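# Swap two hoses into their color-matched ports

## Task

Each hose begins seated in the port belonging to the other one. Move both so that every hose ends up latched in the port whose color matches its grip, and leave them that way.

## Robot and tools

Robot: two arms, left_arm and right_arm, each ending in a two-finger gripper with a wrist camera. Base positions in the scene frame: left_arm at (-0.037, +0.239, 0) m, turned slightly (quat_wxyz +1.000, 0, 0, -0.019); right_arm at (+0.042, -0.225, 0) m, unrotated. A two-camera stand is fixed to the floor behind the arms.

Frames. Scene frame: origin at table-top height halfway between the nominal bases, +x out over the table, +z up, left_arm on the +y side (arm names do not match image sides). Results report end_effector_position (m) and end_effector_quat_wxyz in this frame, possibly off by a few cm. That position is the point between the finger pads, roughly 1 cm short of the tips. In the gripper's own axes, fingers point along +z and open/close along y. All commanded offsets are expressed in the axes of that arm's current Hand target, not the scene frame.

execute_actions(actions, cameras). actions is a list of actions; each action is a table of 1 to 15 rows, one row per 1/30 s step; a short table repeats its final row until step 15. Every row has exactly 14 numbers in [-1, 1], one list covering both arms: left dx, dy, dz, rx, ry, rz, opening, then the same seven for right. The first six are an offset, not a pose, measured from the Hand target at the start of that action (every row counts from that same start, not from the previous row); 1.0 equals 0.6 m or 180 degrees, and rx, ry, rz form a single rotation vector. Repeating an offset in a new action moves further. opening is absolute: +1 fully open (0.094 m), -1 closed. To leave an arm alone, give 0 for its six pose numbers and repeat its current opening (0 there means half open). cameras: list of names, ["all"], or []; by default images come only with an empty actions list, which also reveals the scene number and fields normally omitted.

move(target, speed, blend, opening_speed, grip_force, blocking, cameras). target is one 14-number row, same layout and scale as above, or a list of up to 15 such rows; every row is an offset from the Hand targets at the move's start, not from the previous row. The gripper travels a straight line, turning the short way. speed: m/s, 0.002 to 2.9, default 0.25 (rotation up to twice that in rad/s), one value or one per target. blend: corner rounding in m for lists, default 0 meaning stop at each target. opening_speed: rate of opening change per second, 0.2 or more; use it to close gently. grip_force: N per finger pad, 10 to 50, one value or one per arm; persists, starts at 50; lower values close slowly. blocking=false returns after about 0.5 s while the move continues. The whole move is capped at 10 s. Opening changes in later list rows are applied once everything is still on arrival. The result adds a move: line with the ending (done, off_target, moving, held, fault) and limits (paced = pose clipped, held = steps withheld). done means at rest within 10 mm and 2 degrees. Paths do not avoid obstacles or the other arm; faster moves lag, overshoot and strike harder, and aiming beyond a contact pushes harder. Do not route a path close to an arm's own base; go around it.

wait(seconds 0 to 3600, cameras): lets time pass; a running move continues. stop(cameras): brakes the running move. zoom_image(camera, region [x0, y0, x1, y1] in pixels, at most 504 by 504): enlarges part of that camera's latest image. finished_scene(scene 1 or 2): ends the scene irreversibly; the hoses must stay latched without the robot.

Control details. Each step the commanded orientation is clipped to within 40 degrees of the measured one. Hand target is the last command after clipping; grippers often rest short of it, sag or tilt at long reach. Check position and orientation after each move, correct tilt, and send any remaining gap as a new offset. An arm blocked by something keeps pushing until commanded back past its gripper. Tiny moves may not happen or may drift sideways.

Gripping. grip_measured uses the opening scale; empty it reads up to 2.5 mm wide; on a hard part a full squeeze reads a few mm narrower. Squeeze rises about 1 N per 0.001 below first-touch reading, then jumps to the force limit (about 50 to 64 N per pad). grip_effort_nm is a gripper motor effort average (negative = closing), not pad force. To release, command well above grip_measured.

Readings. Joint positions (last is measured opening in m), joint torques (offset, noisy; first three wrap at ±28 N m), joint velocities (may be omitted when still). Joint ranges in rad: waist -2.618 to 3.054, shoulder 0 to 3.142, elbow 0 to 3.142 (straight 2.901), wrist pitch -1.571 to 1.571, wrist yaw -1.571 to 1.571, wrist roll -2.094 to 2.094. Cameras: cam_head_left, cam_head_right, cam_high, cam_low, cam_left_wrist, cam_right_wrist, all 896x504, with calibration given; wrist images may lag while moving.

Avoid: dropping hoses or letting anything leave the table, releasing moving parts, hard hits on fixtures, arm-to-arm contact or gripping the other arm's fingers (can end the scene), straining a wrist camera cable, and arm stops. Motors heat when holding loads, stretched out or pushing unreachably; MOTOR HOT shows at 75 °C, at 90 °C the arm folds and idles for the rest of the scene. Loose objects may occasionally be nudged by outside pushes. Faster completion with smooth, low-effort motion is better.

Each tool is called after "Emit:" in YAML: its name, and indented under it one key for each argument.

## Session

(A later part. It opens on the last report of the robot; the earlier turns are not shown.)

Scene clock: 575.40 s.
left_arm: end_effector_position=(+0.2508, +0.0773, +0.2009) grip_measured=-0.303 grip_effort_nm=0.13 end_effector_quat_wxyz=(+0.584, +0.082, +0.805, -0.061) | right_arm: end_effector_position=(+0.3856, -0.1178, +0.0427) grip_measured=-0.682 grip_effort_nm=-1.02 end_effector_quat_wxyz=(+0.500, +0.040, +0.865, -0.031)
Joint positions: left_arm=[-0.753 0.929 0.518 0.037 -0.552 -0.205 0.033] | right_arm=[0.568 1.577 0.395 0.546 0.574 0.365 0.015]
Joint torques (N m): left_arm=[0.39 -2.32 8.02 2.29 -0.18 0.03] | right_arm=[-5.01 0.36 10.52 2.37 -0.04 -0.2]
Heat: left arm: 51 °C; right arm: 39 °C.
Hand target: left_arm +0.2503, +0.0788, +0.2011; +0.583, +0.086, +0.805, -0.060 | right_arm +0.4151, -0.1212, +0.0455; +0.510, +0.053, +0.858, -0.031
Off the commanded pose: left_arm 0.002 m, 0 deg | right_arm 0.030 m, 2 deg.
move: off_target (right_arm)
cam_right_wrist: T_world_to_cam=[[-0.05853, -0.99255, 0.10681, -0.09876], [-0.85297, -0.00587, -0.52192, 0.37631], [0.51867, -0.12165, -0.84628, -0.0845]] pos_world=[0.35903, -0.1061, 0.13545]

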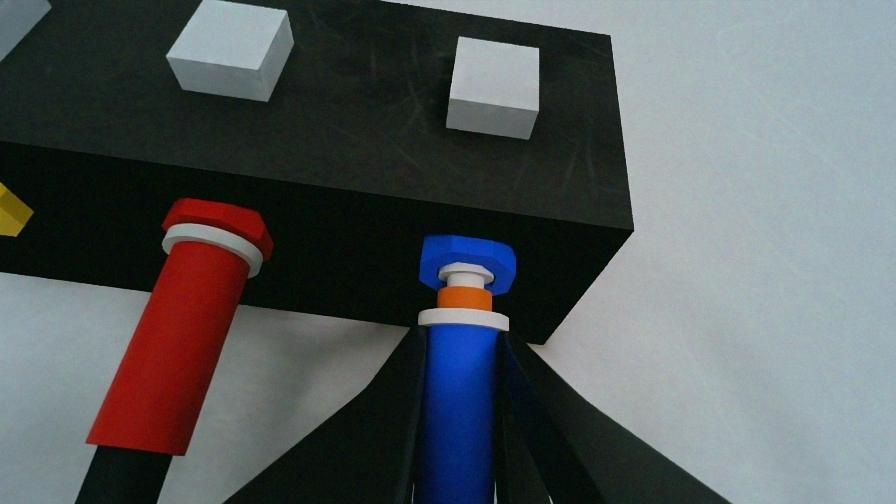

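Emit:
move:
  target: [0,0,0,0,0,0,-0.3,-0.03,0.0035,0.008,0.0,0,0,-1]
  speed: 0.05
  cameras: ["cam_right_wrist"]

Emit:
zoom_image:
  camera: "cam_right_wrist"
  region: [360, 150, 600, 340]

Scene clock: 578.80 s.
left_arm: end_effector_position=(+0.2508, +0.0773, +0.2009) grip_measured=-0.303 grip_effort_nm=0.13 end_effector_quat_wxyz=(+0.584, +0.082, +0.805, -0.061) | right_arm: end_effector_position=(+0.3866, -0.1182, +0.0428) grip_measured=-0.683 grip_effort_nm=-1.02 end_effector_quat_wxyz=(+0.480, +0.028, +0.876, -0.045)
Joint positions: left_arm=[-0.753 0.929 0.518 0.037 -0.552 -0.205 0.033] | right_arm=[0.562 1.559 0.438 0.434 0.565 0.353 0.015]
Joint torques (N m): left_arm=[0.32 -2.36 7.94 2.27 -0.14 0.02] | right_arm=[-6.12 -0.99 11.71 2.67 -0.1 -0.24]
Heat: left arm: 51 °C; right arm: 40 °C.
Hand target: left_arm +0.2503, +0.0788, +0.2011; +0.583, +0.086, +0.805, -0.060 | right_arm +0.4281, -0.1207, +0.0589; +0.509, +0.053, +0.858, -0.031
Off the commanded pose: left_arm 0.002 m, 0 deg | right_arm 0.045 m, 5 deg.
move: off_target (right_arm)
cam_right_wrist: T_world_to_cam=[[-0.04533, -0.98888, 0.14161, -0.10529], [-0.8765, -0.02863, -0.48054, 0.38187], [0.47925, -0.14591, -0.86546, -0.07179]] pos_world=[0.36435, -0.10366, 0.13628]

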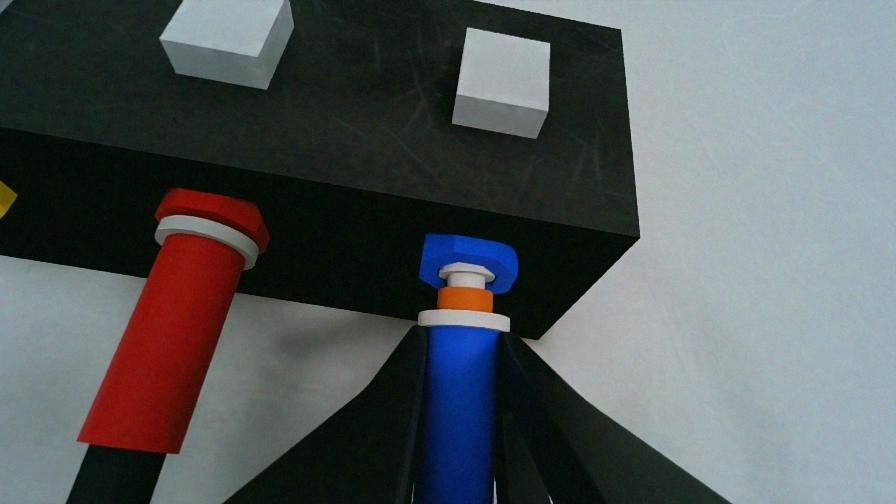

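Scaled by 2.100 from the camera's image (finer frame: 1280x720).

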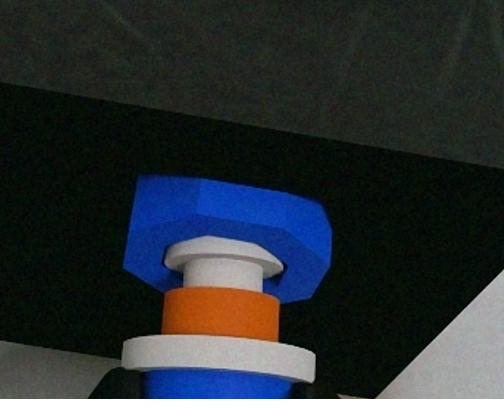

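Emit:
move:
  target: [0,0,0,0,0,0,-0.3,0.0405,0.004,-0.0495,0,0,0,-1]
  speed: 0.08
  cameras: ["cam_right_wrist","cam_left_wrist"]

Emit:
zoom_image:
  camera: "cam_right_wrist"
  region: [360, 150, 600, 340]

Emit:
zoom_image:
  camera: "cam_left_wrist"
  region: [560, 180, 740, 320]

Scene clock: 586.57 s.
left_arm: end_effector_position=(+0.2508, +0.0773, +0.2009) grip_measured=-0.303 grip_effort_nm=0.13 end_effector_quat_wxyz=(+0.584, +0.082, +0.805, -0.061) | right_arm: end_effector_position=(+0.3845, -0.1158, +0.0440) grip_measured=-0.683 grip_effort_nm=-1.02 end_effector_quat_wxyz=(+0.487, +0.034, +0.872, -0.039)
Joint positions: left_arm=[-0.753 0.929 0.518 0.037 -0.552 -0.205 0.033] | right_arm=[0.576 1.557 0.425 0.458 0.578 0.371 0.015]
Joint torques (N m): left_arm=[0.44 -2.37 8.06 2.28 -0.18 0.03] | right_arm=[0.43 -4.08 5.33 2.48 0.61 0.21]
Heat: left arm: 51 °C; right arm: 43 °C.
Hand target: left_arm +0.2503, +0.0788, +0.2011; +0.583, +0.086, +0.805, -0.060 | right_arm +0.3910, -0.1137, +0.0519; +0.510, +0.053, +0.858, -0.031
Off the commanded pose: left_arm 0.002 m, 0 deg | right_arm 0.010 m, 4 deg.
move: off_target (right_arm)
cam_left_wrist: T_world_to_cam=[[-0.16873, -0.98247, 0.07925, 0.10613], [-0.71949, 0.06781, -0.69119, 0.33931], [0.6737, -0.17364, -0.71832, 0.08635]] pos_world=[0.20386, 0.09626, 0.28814]
cam_right_wrist: T_world_to_cam=[[-0.05299, -0.99063, 0.12585, -0.09983], [-0.86819, -0.01656, -0.49595, 0.37951], [0.49339, -0.13554, -0.85918, -0.07393]] pos_world=[0.36067, -0.10263, 0.13726]
Images, in order (width x height): cam_left_wrist 896x504, cam_right_wrist 896x504.

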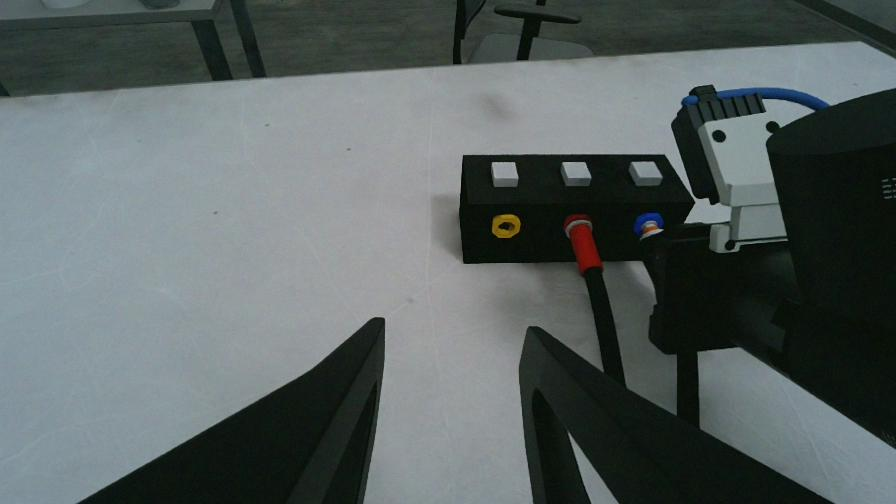

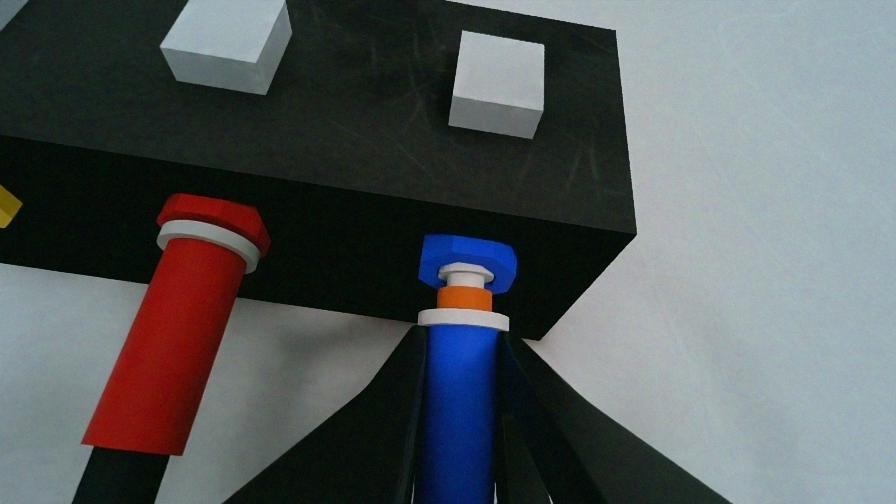

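Scaled by 2.100 from the camera's image (finer frame: 1280x720).

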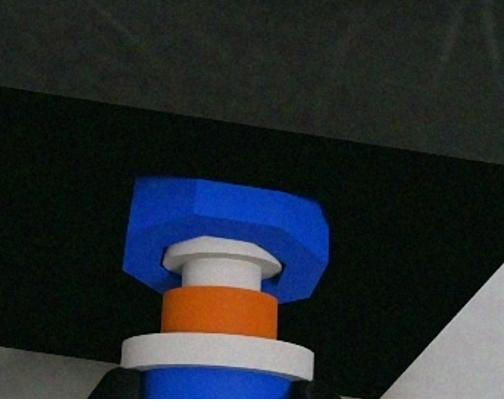

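Scaled by 2.800 from the camera's image (finer frame: 1280x720).

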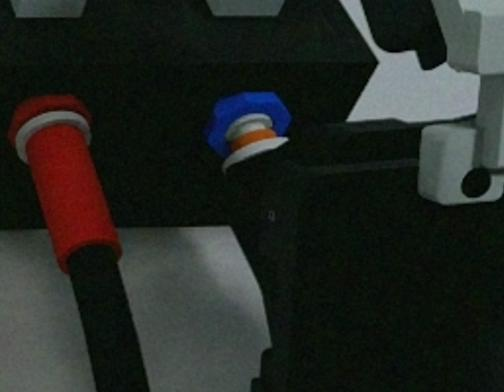

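Emit:
move:
  target:
    - [0,0,0,0,0,0,-0.3,0,0,0,0,0,0,-0.4]
    - [0,0,0,0,0,0,-0.3,0.0103,-0.0088,-0.0018,0,0,0,-0.4]
  speed: 0.04
  opening_speed: 0.6
  cameras: ["cam_right_wrist","cam_left_wrist"]

Emit:
zoom_image:
  camera: "cam_left_wrist"
  region: [560, 180, 740, 320]

Scene clock: 598.97 s.
left_arm: end_effector_position=(+0.2508, +0.0773, +0.2009) grip_measured=-0.303 grip_effort_nm=0.13 end_effector_quat_wxyz=(+0.584, +0.082, +0.805, -0.061) | right_arm: end_effector_position=(+0.3879, -0.1145, +0.0533) grip_measured=-0.402 grip_effort_nm=0.12 end_effector_quat_wxyz=(+0.514, +0.051, +0.856, -0.023)
Joint positions: left_arm=[-0.753 0.929 0.518 0.037 -0.552 -0.205 0.033] | right_arm=[0.58 1.557 0.4 0.554 0.592 0.382 0.028]
Joint torques (N m): left_arm=[0.44 -2.41 7.91 2.31 -0.14 0.02] | right_arm=[-0.36 -3.74 4.55 1.96 0.38 0.07]
Heat: left arm: 51 °C; right arm: 41 °C.
Hand target: left_arm +0.2503, +0.0788, +0.2011; +0.583, +0.086, +0.805, -0.060 | right_arm +0.3865, -0.1184, +0.0470; +0.510, +0.053, +0.858, -0.031
Off the commanded pose: left_arm 0.002 m, 0 deg | right_arm 0.008 m, 1 deg.
move: done
cam_left_wrist: T_world_to_cam=[[-0.16873, -0.98247, 0.07925, 0.10613], [-0.71949, 0.06781, -0.69119, 0.33931], [0.6737, -0.17364, -0.71832, 0.08635]] pos_world=[0.20386, 0.09626, 0.28814]
cam_right_wrist: T_world_to_cam=[[-0.07242, -0.99404, 0.08143, -0.09002], [-0.83425, 0.01563, -0.55116, 0.3805], [0.5466, -0.10785, -0.83042, -0.08648]] pos_world=[0.35818, -0.10476, 0.14523]
Images, in order (width x height): cam_left_wrist 896x504, cam_right_wrist 896x504.

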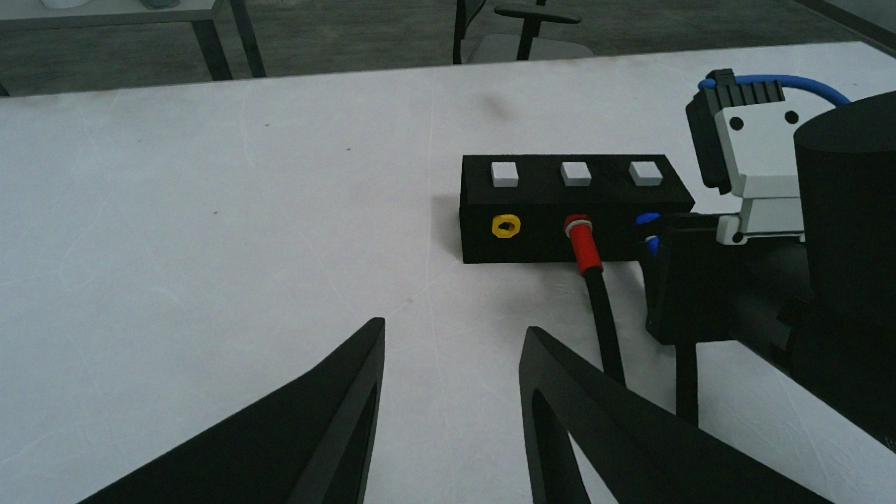

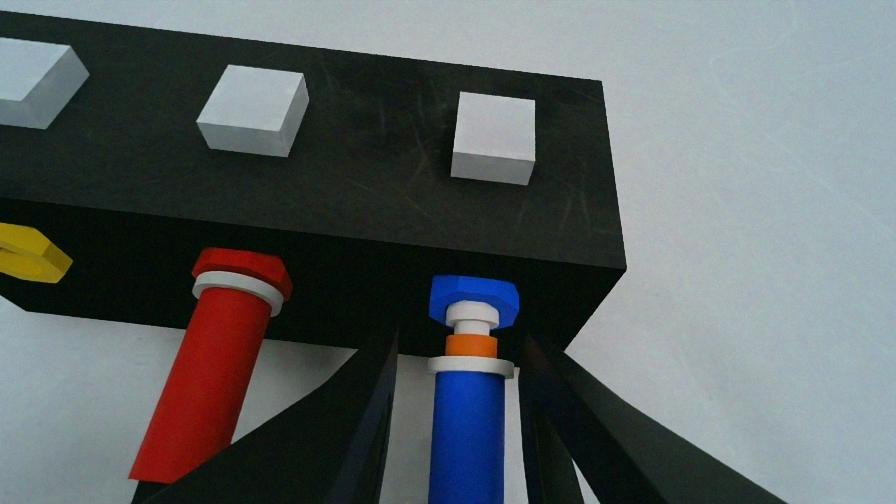

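Scaled by 2.800 from the camera's image (finer frame: 1280x720).

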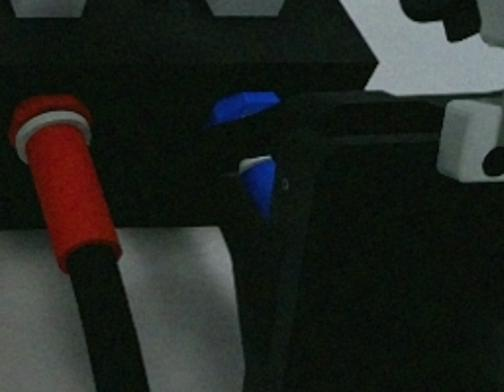

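Emit:
move:
  target:
    - [0,0,0,0,0,0,-0.3,0.0195,-0.0033,-0.0045,0,0,0,-0.4]
    - [0,0,0,0,0,0,-0.3,0.0195,-0.0033,-0.0045,0,0,0,-1]
    - [0,0,0,0,0,0,-0.3,-0.0055,-0.0033,-0.016,0,0,0,-1]
  speed: 0.04
  opening_speed: 0.6
  cameras: ["cam_right_wrist","cam_left_wrist"]

Emit:
zoom_image:
  camera: "cam_left_wrist"
  region: [560, 180, 740, 320]

Emit:
zoom_image:
  camera: "cam_right_wrist"
  region: [360, 150, 600, 340]

Scene clock: 611.53 s.
left_arm: end_effector_position=(+0.2508, +0.0773, +0.2009) grip_measured=-0.303 grip_effort_nm=0.13 end_effector_quat_wxyz=(+0.584, +0.082, +0.805, -0.061) | right_arm: end_effector_position=(+0.3758, -0.1191, +0.0437) grip_measured=-0.683 grip_effort_nm=-1.02 end_effector_quat_wxyz=(+0.500, +0.044, +0.864, -0.028)
Joint positions: left_arm=[-0.753 0.929 0.518 0.037 -0.552 -0.205 0.033] | right_arm=[0.586 1.537 0.363 0.533 0.587 0.386 0.015]
Joint torques (N m): left_arm=[0.38 -2.37 8.08 2.3 -0.16 0.02] | right_arm=[0.12 -6.68 6.5 1.56 0.56 0.11]
Heat: left arm: 51 °C; right arm: 40 °C.
Hand target: left_arm +0.2503, +0.0788, +0.2011; +0.583, +0.086, +0.805, -0.060 | right_arm +0.3794, -0.1197, +0.0544; +0.510, +0.053, +0.858, -0.031
Off the commanded pose: left_arm 0.002 m, 0 deg | right_arm 0.011 m, 2 deg.
move: off_target (right_arm)
cam_left_wrist: T_world_to_cam=[[-0.16873, -0.98247, 0.07925, 0.10613], [-0.71949, 0.06781, -0.69119, 0.33931], [0.6737, -0.17364, -0.71832, 0.08635]] pos_world=[0.20386, 0.09626, 0.28814]
cam_right_wrist: T_world_to_cam=[[-0.06168, -0.99328, 0.09793, -0.09928], [-0.85192, 0.00128, -0.52368, 0.36902], [0.52003, -0.11573, -0.84627, -0.07862]] pos_world=[0.34913, -0.10818, 0.13644]
Images, in order (width x height): cam_left_wrist 896x504, cam_right_wrist 896x504.

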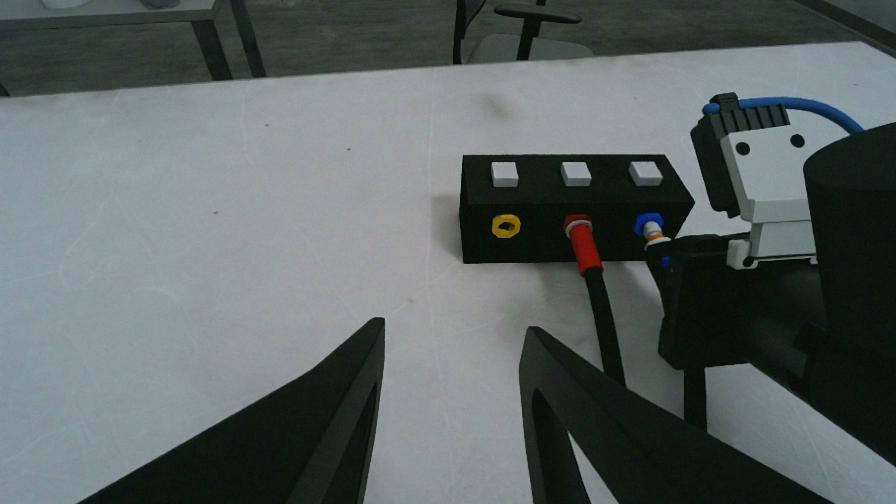

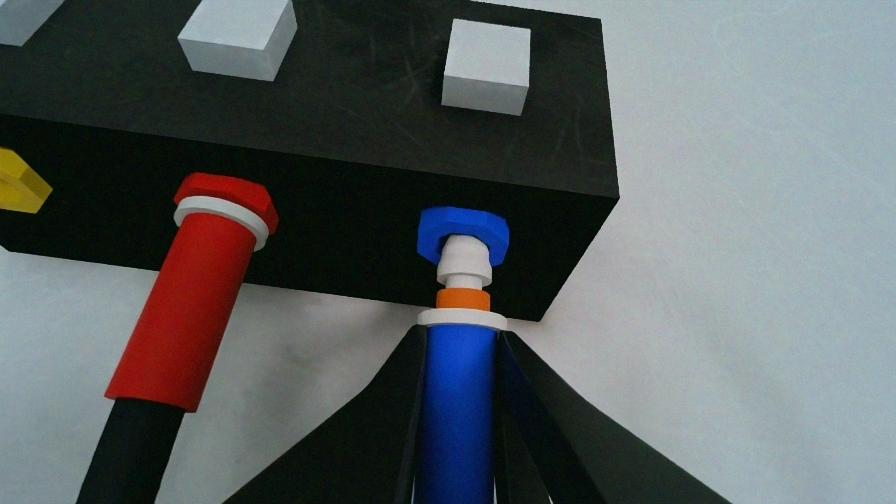

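Scaled by 2.800 from the camera's image (finer frame: 1280x720).

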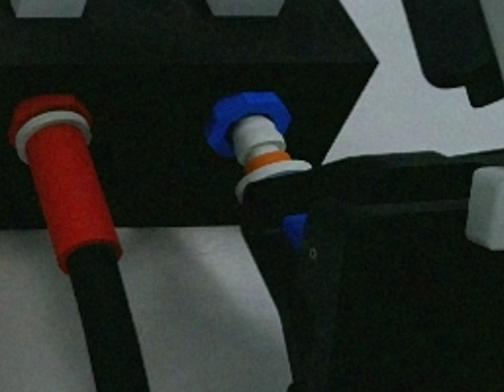

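Scaled by 2.100 from the camera's image (finer frame: 1280x720).

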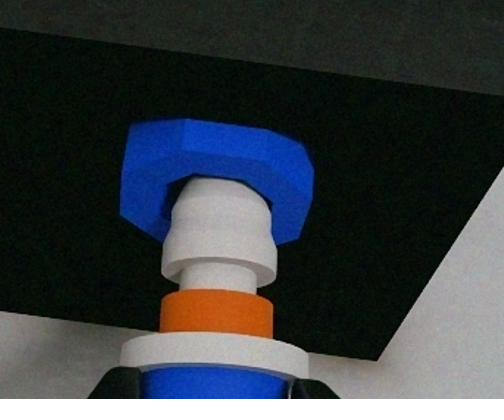

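Emit:
move:
  target: [0,0,0,0,0,0,-0.3,-0.0105,0.001,-0.0045,0,0.012,0,-1]
  speed: 0.04
  cameras: ["cam_right_wrist"]

Emit:
zoom_image:
  camera: "cam_right_wrist"
  region: [360, 150, 600, 340]

Scene clock: 615.30 s.
left_arm: end_effector_position=(+0.2508, +0.0773, +0.2009) grip_measured=-0.303 grip_effort_nm=0.13 end_effector_quat_wxyz=(+0.584, +0.082, +0.805, -0.061) | right_arm: end_effector_position=(+0.3730, -0.1196, +0.0463) grip_measured=-0.683 grip_effort_nm=-1.02 end_effector_quat_wxyz=(+0.478, +0.038, +0.877, -0.037)
Joint positions: left_arm=[-0.753 0.929 0.518 0.037 -0.552 -0.205 0.033] | right_arm=[0.586 1.489 0.404 0.385 0.579 0.398 0.015]
Joint torques (N m): left_arm=[0.4 -2.28 8.01 2.3 -0.17 0.03] | right_arm=[-0.54 -6.78 7.24 1.65 0.43 0.16]
Heat: left arm: 51 °C; right arm: 40 °C.
Hand target: left_arm +0.2503, +0.0788, +0.2011; +0.583, +0.086, +0.805, -0.060 | right_arm +0.3801, -0.1192, +0.0612; +0.493, +0.053, +0.868, -0.030
Off the commanded pose: left_arm 0.002 m, 0 deg | right_arm 0.017 m, 3 deg.
move: off_target (right_arm)
cam_right_wrist: T_world_to_cam=[[-0.05614, -0.99128, 0.1192, -0.10297], [-0.8776, -0.00794, -0.47933, 0.37435], [0.47609, -0.13152, -0.8695, -0.05941]] pos_world=[0.35103, -0.10692, 0.14005]

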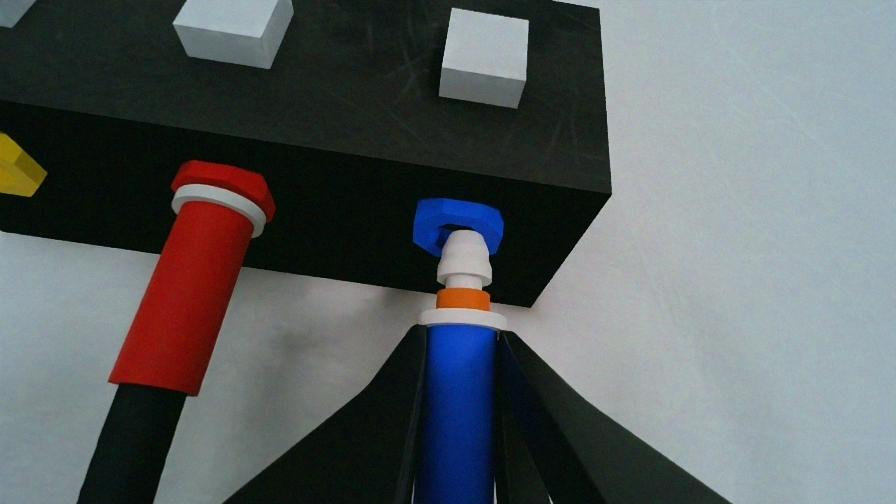

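Scaled by 2.100 from the camera's image (finer frame: 1280x720).

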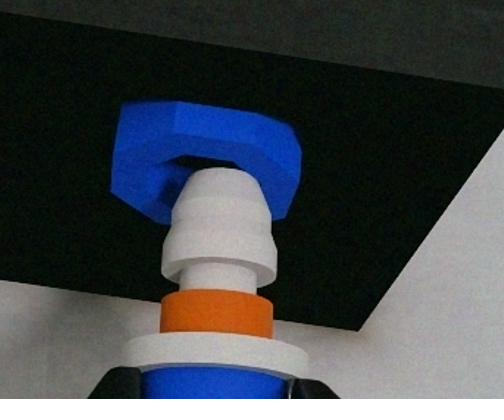

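Emit:
move:
  target: [0,0,0,0,0,0,-0.3,-0.0145,0.004,0.0222,0,0,0,-1]
  speed: 0.04
  cameras: ["cam_right_wrist","cam_left_wrist"]

Emit:
zoom_image:
  camera: "cam_right_wrist"
  region: [360, 150, 600, 340]

Emit:
zoom_image:
  camera: "cam_left_wrist"
  region: [560, 180, 740, 320]

Scene clock: 621.17 s.
left_arm: end_effector_position=(+0.2508, +0.0773, +0.2009) grip_measured=-0.303 grip_effort_nm=0.13 end_effector_quat_wxyz=(+0.584, +0.082, +0.805, -0.061) | right_arm: end_effector_position=(+0.3815, -0.1179, +0.0483) grip_measured=-0.683 grip_effort_nm=-1.02 end_effector_quat_wxyz=(+0.471, +0.039, +0.881, -0.027)
Joint positions: left_arm=[-0.753 0.929 0.518 0.037 -0.552 -0.205 0.033] | right_arm=[0.557 1.5 0.44 0.361 0.536 0.393 0.015]
Joint torques (N m): left_arm=[0.43 -2.28 7.97 2.28 -0.16 0.02] | right_arm=[-1.06 -4 8.32 2.12 0.6 -0.04]
Heat: left arm: 51 °C; right arm: 40 °C.
Hand target: left_arm +0.2503, +0.0788, +0.2011; +0.583, +0.086, +0.805, -0.060 | right_arm +0.3962, -0.1187, +0.0620; +0.493, +0.053, +0.868, -0.030
Off the commanded pose: left_arm 0.002 m, 0 deg | right_arm 0.020 m, 3 deg.
move: off_target (right_arm)
cam_left_wrist: T_world_to_cam=[[-0.16873, -0.98247, 0.07925, 0.10613], [-0.71949, 0.06781, -0.69119, 0.33931], [0.6737, -0.17364, -0.71832, 0.08635]] pos_world=[0.20386, 0.09626, 0.28814]
cam_right_wrist: T_world_to_cam=[[-0.04697, -0.99382, 0.10058, -0.10411], [-0.88464, -0.00538, -0.46624, 0.3852], [0.4639, -0.11088, -0.87892, -0.05397]] pos_world=[0.36091, -0.10738, 0.14263]
Images, in order (width x height): cam_left_wrist 896x504, cam_right_wrist 896x504.

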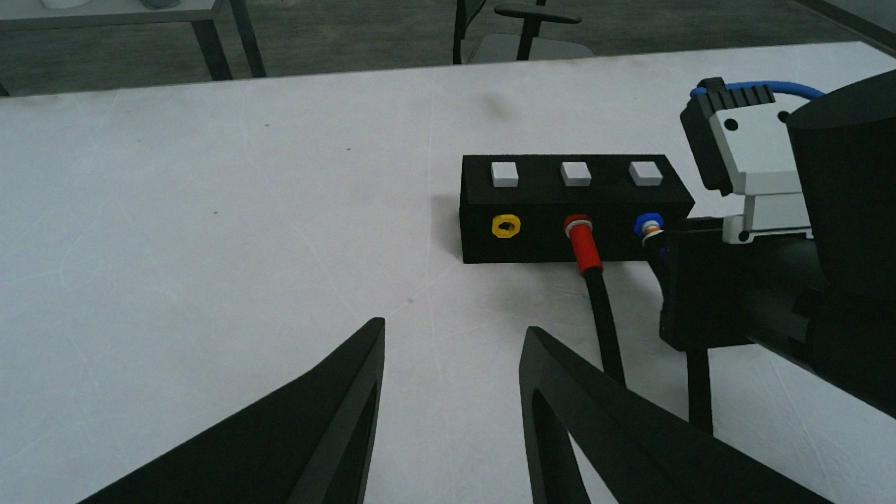

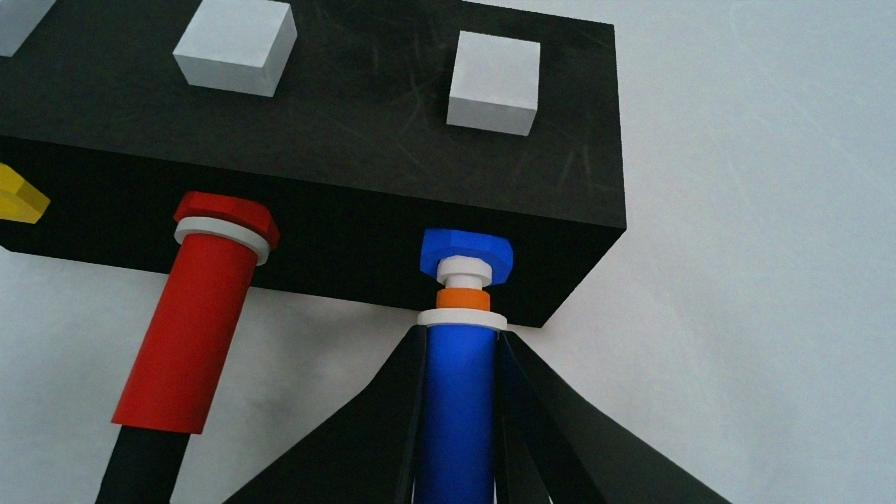

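Scaled by 2.100 from the camera's image (finer frame: 1280x720).

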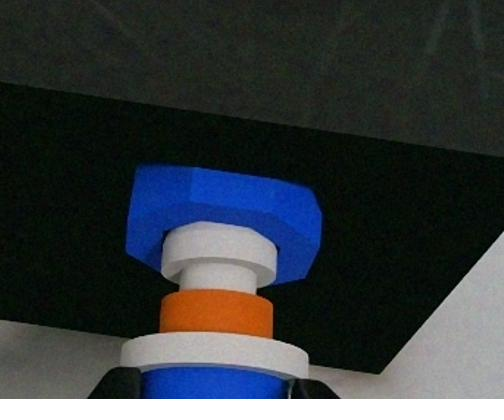

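Scaled by 2.800 from the camera's image (finer frame: 1280x720).

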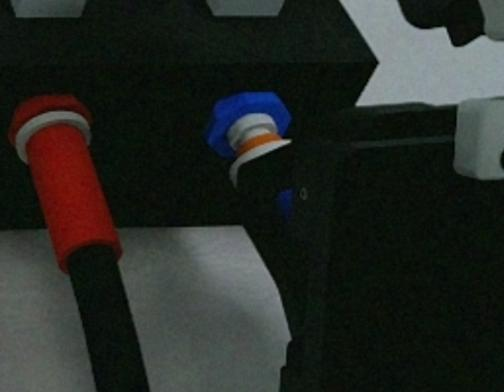

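Emit:
move:
  target: [0,0,0,0,0,0,-0.3,-0.047,0.0035,0.045,0,0,0,-1]
  speed: 0.25
  cameras: ["cam_right_wrist","cam_left_wrist"]

Emit:
zoom_image:
  camera: "cam_right_wrist"
  region: [360, 150, 600, 340]

Emit:
zoom_image:
  camera: "cam_left_wrist"
  region: [560, 180, 740, 320]

Scene clock: 624.63 s.
left_arm: end_effector_position=(+0.2508, +0.0773, +0.2009) grip_measured=-0.303 grip_effort_nm=0.13 end_effector_quat_wxyz=(+0.584, +0.082, +0.805, -0.061) | right_arm: end_effector_position=(+0.3893, -0.1191, +0.0474) grip_measured=-0.683 grip_effort_nm=-1.02 end_effector_quat_wxyz=(+0.440, +0.019, +0.897, -0.043)
Joint positions: left_arm=[-0.753 0.929 0.518 0.037 -0.552 -0.205 0.033] | right_arm=[0.526 1.516 0.524 0.226 0.496 0.353 0.015]
Joint torques (N m): left_arm=[0.42 -2.37 7.98 2.26 -0.17 0.03] | right_arm=[-4.62 -1.85 10.92 3.11 0.4 -0.12]
Heat: left arm: 51 °C; right arm: 41 °C.
Hand target: left_arm +0.2503, +0.0788, +0.2011; +0.583, +0.086, +0.805, -0.060 | right_arm +0.4337, -0.1212, +0.0723; +0.493, +0.053, +0.868, -0.030
Off the commanded pose: left_arm 0.002 m, 0 deg | right_arm 0.051 m, 8 deg.
move: off_target (right_arm)
cam_left_wrist: T_world_to_cam=[[-0.16873, -0.98247, 0.07925, 0.10613], [-0.71949, 0.06781, -0.69119, 0.33931], [0.6737, -0.17364, -0.71832, 0.08635]] pos_world=[0.20386, 0.09626, 0.28814]
cam_right_wrist: T_world_to_cam=[[-0.0166, -0.98904, 0.14669, -0.11819], [-0.91619, -0.0437, -0.39835, 0.3962], [0.4004, -0.14101, -0.90543, -0.03609]] pos_world=[0.37549, -0.10467, 0.14249]
Images, in order (width x height): cam_left_wrist 896x504, cam_right_wrist 896x504.

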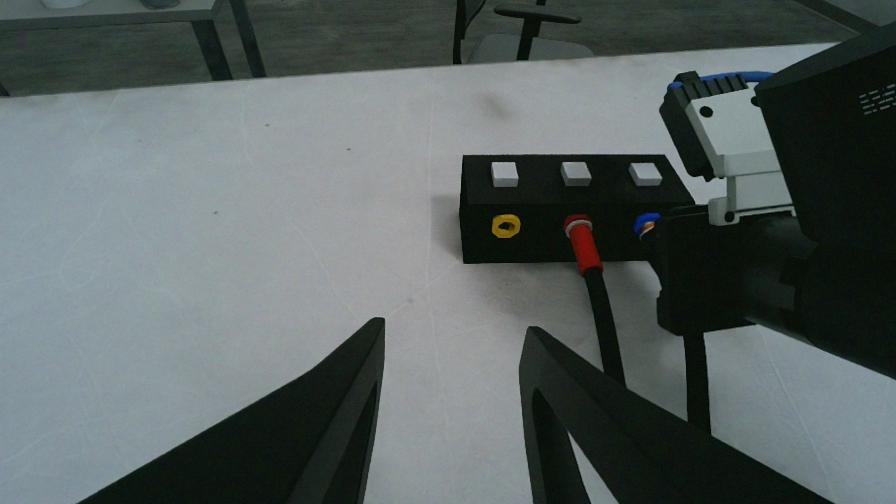

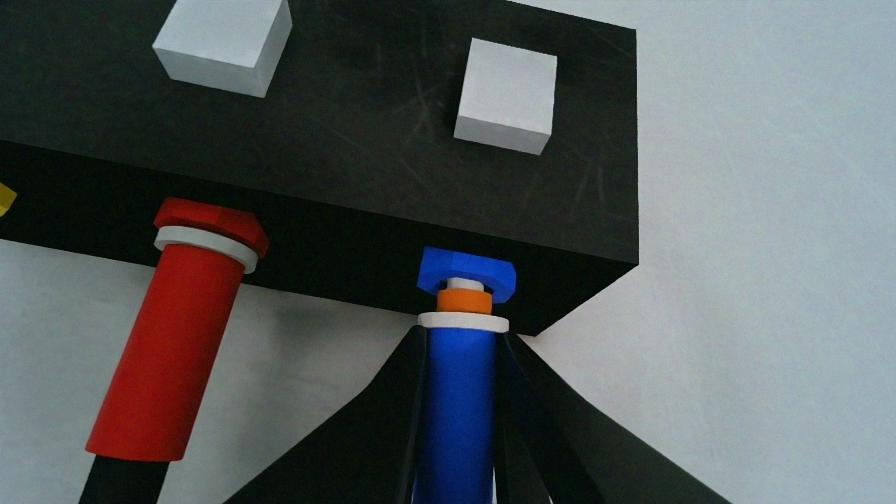

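Scaled by 2.100 from the camera's image (finer frame: 1280x720).

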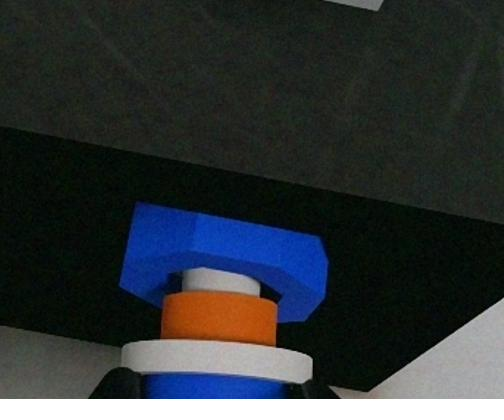

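Scaled by 2.800 from the camera's image (finer frame: 1280x720).

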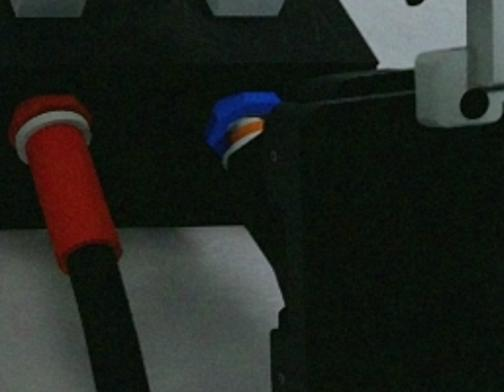

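Emit:
move:
  target: [0,0,0,0,0,0,-0.3,-0.026,0.003,0.025,0,0,0,-1]
  speed: 0.2
  cameras: ["cam_right_wrist"]

Emit:
zoom_image:
  camera: "cam_right_wrist"
  region: [360, 150, 600, 340]

Scene clock: 627.50 s.
left_arm: end_effector_position=(+0.2508, +0.0773, +0.2009) grip_measured=-0.303 grip_effort_nm=0.13 end_effector_quat_wxyz=(+0.584, +0.082, +0.805, -0.061) | right_arm: end_effector_position=(+0.3907, -0.1195, +0.0475) grip_measured=-0.684 grip_effort_nm=-1.02 end_effector_quat_wxyz=(+0.409, +0.006, +0.911, -0.048)
Joint positions: left_arm=[-0.753 0.929 0.518 0.037 -0.552 -0.205 0.033] | right_arm=[0.506 1.515 0.587 0.1 0.458 0.339 0.015]
Joint torques (N m): left_arm=[0.42 -2.36 7.94 2.27 -0.15 0.04] | right_arm=[-5.56 -0.98 11.4 3.82 0.58 -0.15]
Heat: left arm: 51 °C; right arm: 42 °C.
Hand target: left_arm +0.2503, +0.0788, +0.2011; +0.583, +0.086, +0.805, -0.060 | right_arm +0.4547, -0.1219, +0.0781; +0.493, +0.053, +0.868, -0.030
Off the commanded pose: left_arm 0.002 m, 0 deg | right_arm 0.071 m, 12 deg.
move: off_target (right_arm)
cam_right_wrist: T_world_to_cam=[[0.00952, -0.98649, 0.16354, -0.12933], [-0.9403, -0.06447, -0.33419, 0.40132], [0.34022, -0.1506, -0.92821, -0.0132]] pos_world=[0.38308, -0.1037, 0.14302]

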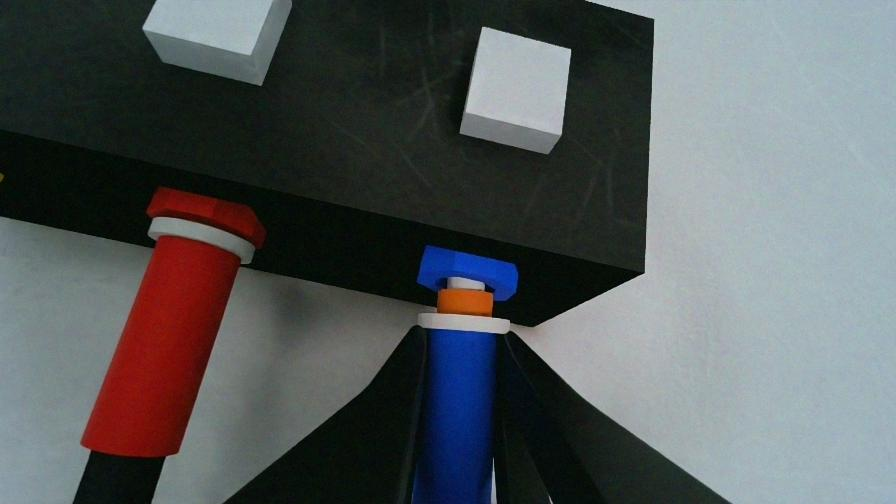

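Scaled by 2.100 from the camera's image (finer frame: 1280x720).

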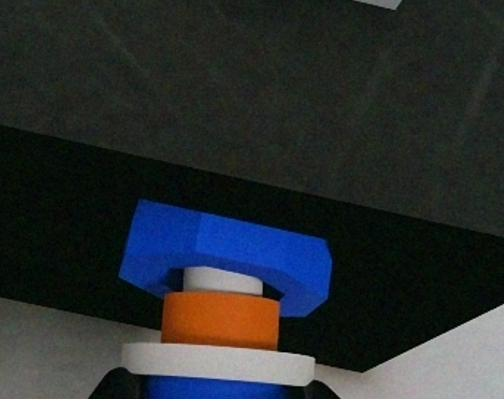

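Emit:
move:
  target: [0,0,0,0,0,0,-0.3,-0.026,0.003,0.04,0.01,-0.06,0,-1]
  speed: 0.25
  cameras: ["cam_right_wrist"]

Emit:
zoom_image:
  camera: "cam_right_wrist"
  region: [360, 150, 600, 340]

Scene clock: 631.03 s.
left_arm: end_effector_position=(+0.2508, +0.0773, +0.2009) grip_measured=-0.303 grip_effort_nm=0.13 end_effector_quat_wxyz=(+0.584, +0.082, +0.805, -0.061) | right_arm: end_effector_position=(+0.3922, -0.1200, +0.0468) grip_measured=-0.684 grip_effort_nm=-1.02 end_effector_quat_wxyz=(+0.415, +0.001, +0.908, -0.063)
Joint positions: left_arm=[-0.753 0.929 0.518 0.037 -0.552 -0.205 0.033] | right_arm=[0.518 1.532 0.587 0.119 0.492 0.325 0.015]
Joint torques (N m): left_arm=[0.32 -2.36 8.01 2.3 -0.18 0.02] | right_arm=[-5.89 2.15 10.71 5.34 1.25 -0.31]
Heat: left arm: 51 °C; right arm: 42 °C.
Hand target: left_arm +0.2503, +0.0788, +0.2011; +0.583, +0.086, +0.805, -0.060 | right_arm +0.4833, -0.1237, +0.0792; +0.572, +0.058, +0.817, -0.049
Off the commanded pose: left_arm 0.002 m, 0 deg | right_arm 0.097 m, 22 deg.
move: off_target (right_arm)
cam_right_wrist: T_world_to_cam=[[0.00528, -0.98084, 0.19477, -0.12874], [-0.93624, -0.07328, -0.34363, 0.40032], [0.35131, -0.18053, -0.91869, -0.02284]] pos_world=[0.3835, -0.10106, 0.14165]

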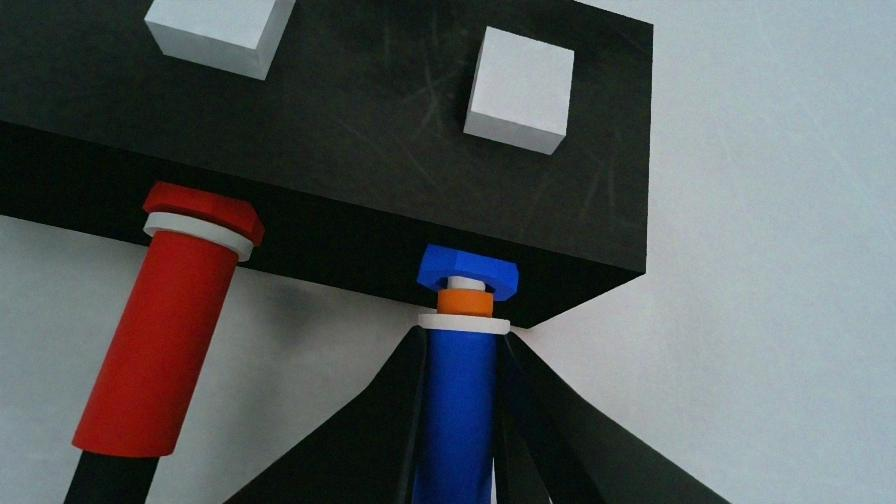

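Scaled by 2.100 from the camera's image (finer frame: 1280x720).

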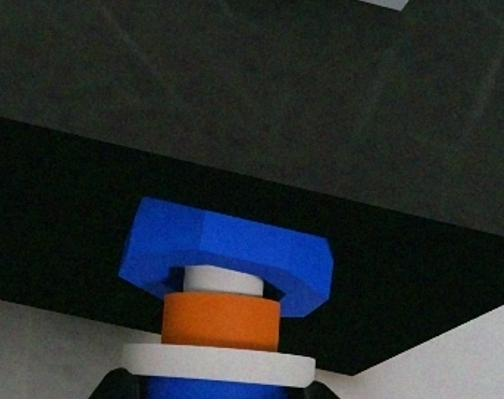

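Emit:
move:
  target: [0,0,0,0,0,0,-0.3,-0.05,0.0,-0.017,0,0,0,-1]
  speed: 0.2
  cameras: ["cam_right_wrist"]

Emit:
zoom_image:
  camera: "cam_right_wrist"
  region: [360, 150, 600, 340]

Scene clock: 644.57 s.
left_arm: end_effector_position=(+0.2508, +0.0773, +0.2009) grip_measured=-0.303 grip_effort_nm=0.13 end_effector_quat_wxyz=(+0.584, +0.082, +0.805, -0.061) | right_arm: end_effector_position=(+0.3919, -0.1198, +0.0493) grip_measured=-0.684 grip_effort_nm=-1.02 end_effector_quat_wxyz=(+0.416, -0.010, +0.907, -0.067)
Joint positions: left_arm=[-0.753 0.929 0.518 0.037 -0.552 -0.205 0.033] | right_arm=[0.519 1.522 0.587 0.114 0.492 0.299 0.015]
Joint torques (N m): left_arm=[0.38 -2.32 7.97 2.28 -0.17 0.04] | right_arm=[-5.9 -3.1 12.26 4.91 1.31 -0.31]
Heat: left arm: 51 °C; right arm: 59 °C.
Hand target: left_arm +0.2503, +0.0788, +0.2011; +0.583, +0.086, +0.805, -0.060 | right_arm +0.4840, -0.1233, +0.1108; +0.572, +0.058, +0.817, -0.049
Off the commanded pose: left_arm 0.002 m, 0 deg | right_arm 0.111 m, 22 deg.
move: off_target (right_arm)
cam_right_wrist: T_world_to_cam=[[0.02146, -0.97711, 0.21167, -0.13588], [-0.93433, -0.09494, -0.34354, 0.39757], [0.35577, -0.1904, -0.91497, -0.02346]] pos_world=[0.38272, -0.09949, 0.14388]

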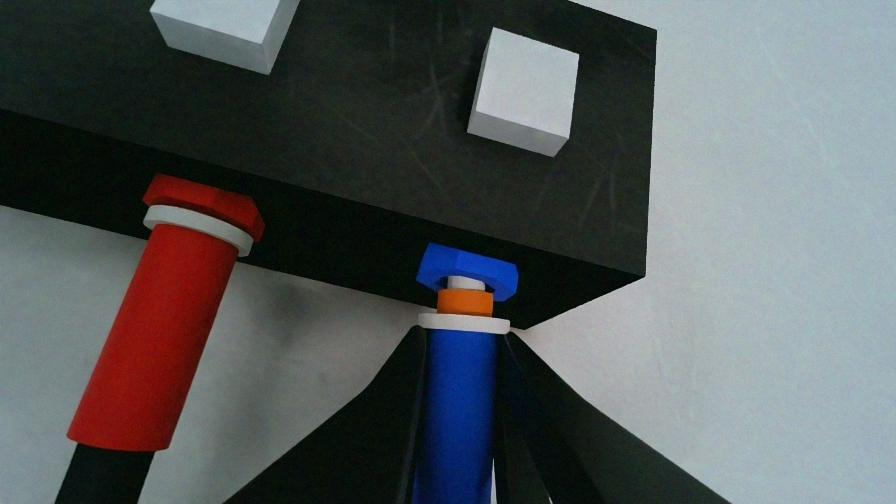

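Scaled by 2.100 from the camera's image (finer frame: 1280x720).

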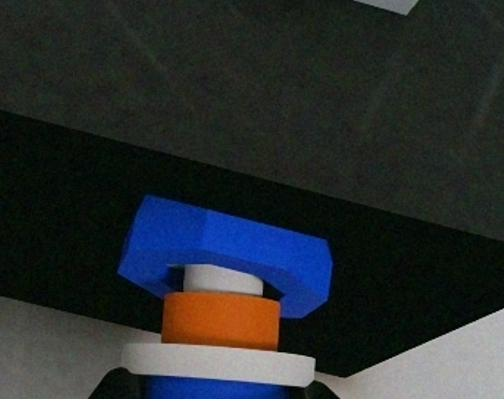

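Emit:
move:
  target: [0,0,0,0,0,0,-0.3,-0.038,-0.012,0.078,0,0,0,-1]
  speed: 0.4
  cameras: ["cam_right_wrist"]

Emit:
zoom_image:
  camera: "cam_right_wrist"
  region: [360, 150, 600, 340]

Scene clock: 648.37 s.
left_arm: end_effector_position=(+0.2508, +0.0773, +0.2009) grip_measured=-0.303 grip_effort_nm=0.13 end_effector_quat_wxyz=(+0.584, +0.082, +0.805, -0.061) | right_arm: end_effector_position=(+0.3946, -0.1222, +0.0527) grip_measured=-0.684 grip_effort_nm=-1.02 end_effector_quat_wxyz=(+0.348, -0.032, +0.937, -0.027)
Joint positions: left_arm=[-0.753 0.929 0.518 0.037 -0.552 -0.205 0.033] | right_arm=[0.423 1.506 0.706 -0.114 0.298 0.253 0.015]
Joint torques (N m): left_arm=[0.42 -2.24 7.98 2.27 -0.16 0.03] | right_arm=[-6.13 -1.96 13.91 5.61 2.22 -0.08]
Heat: left arm: 51 °C; right arm: 63 °C.
Hand target: left_arm +0.2503, +0.0788, +0.2011; +0.583, +0.086, +0.805, -0.060 | right_arm +0.5342, -0.1383, +0.1165; +0.572, +0.058, +0.817, -0.049
Off the commanded pose: left_arm 0.002 m, 0 deg | right_arm 0.154 m, 31 deg.
move: off_target (right_arm)
cam_right_wrist: T_world_to_cam=[[0.1104, -0.98322, 0.14523, -0.17133], [-0.96894, -0.139, -0.20452, 0.40199], [0.22127, -0.11815, -0.96803, 0.04292]] pos_world=[0.39892, -0.10751, 0.14865]

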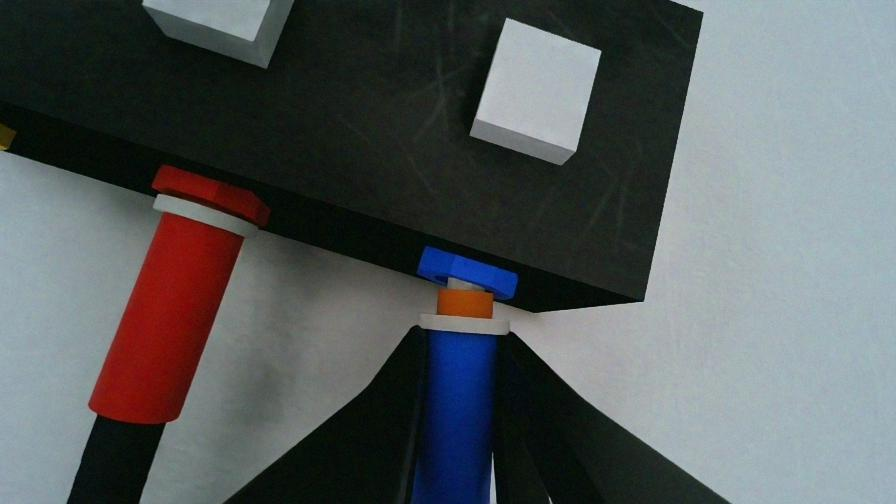

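Scaled by 2.100 from the camera's image (finer frame: 1280x720).

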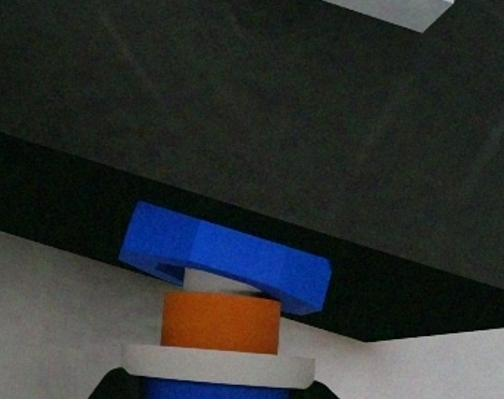

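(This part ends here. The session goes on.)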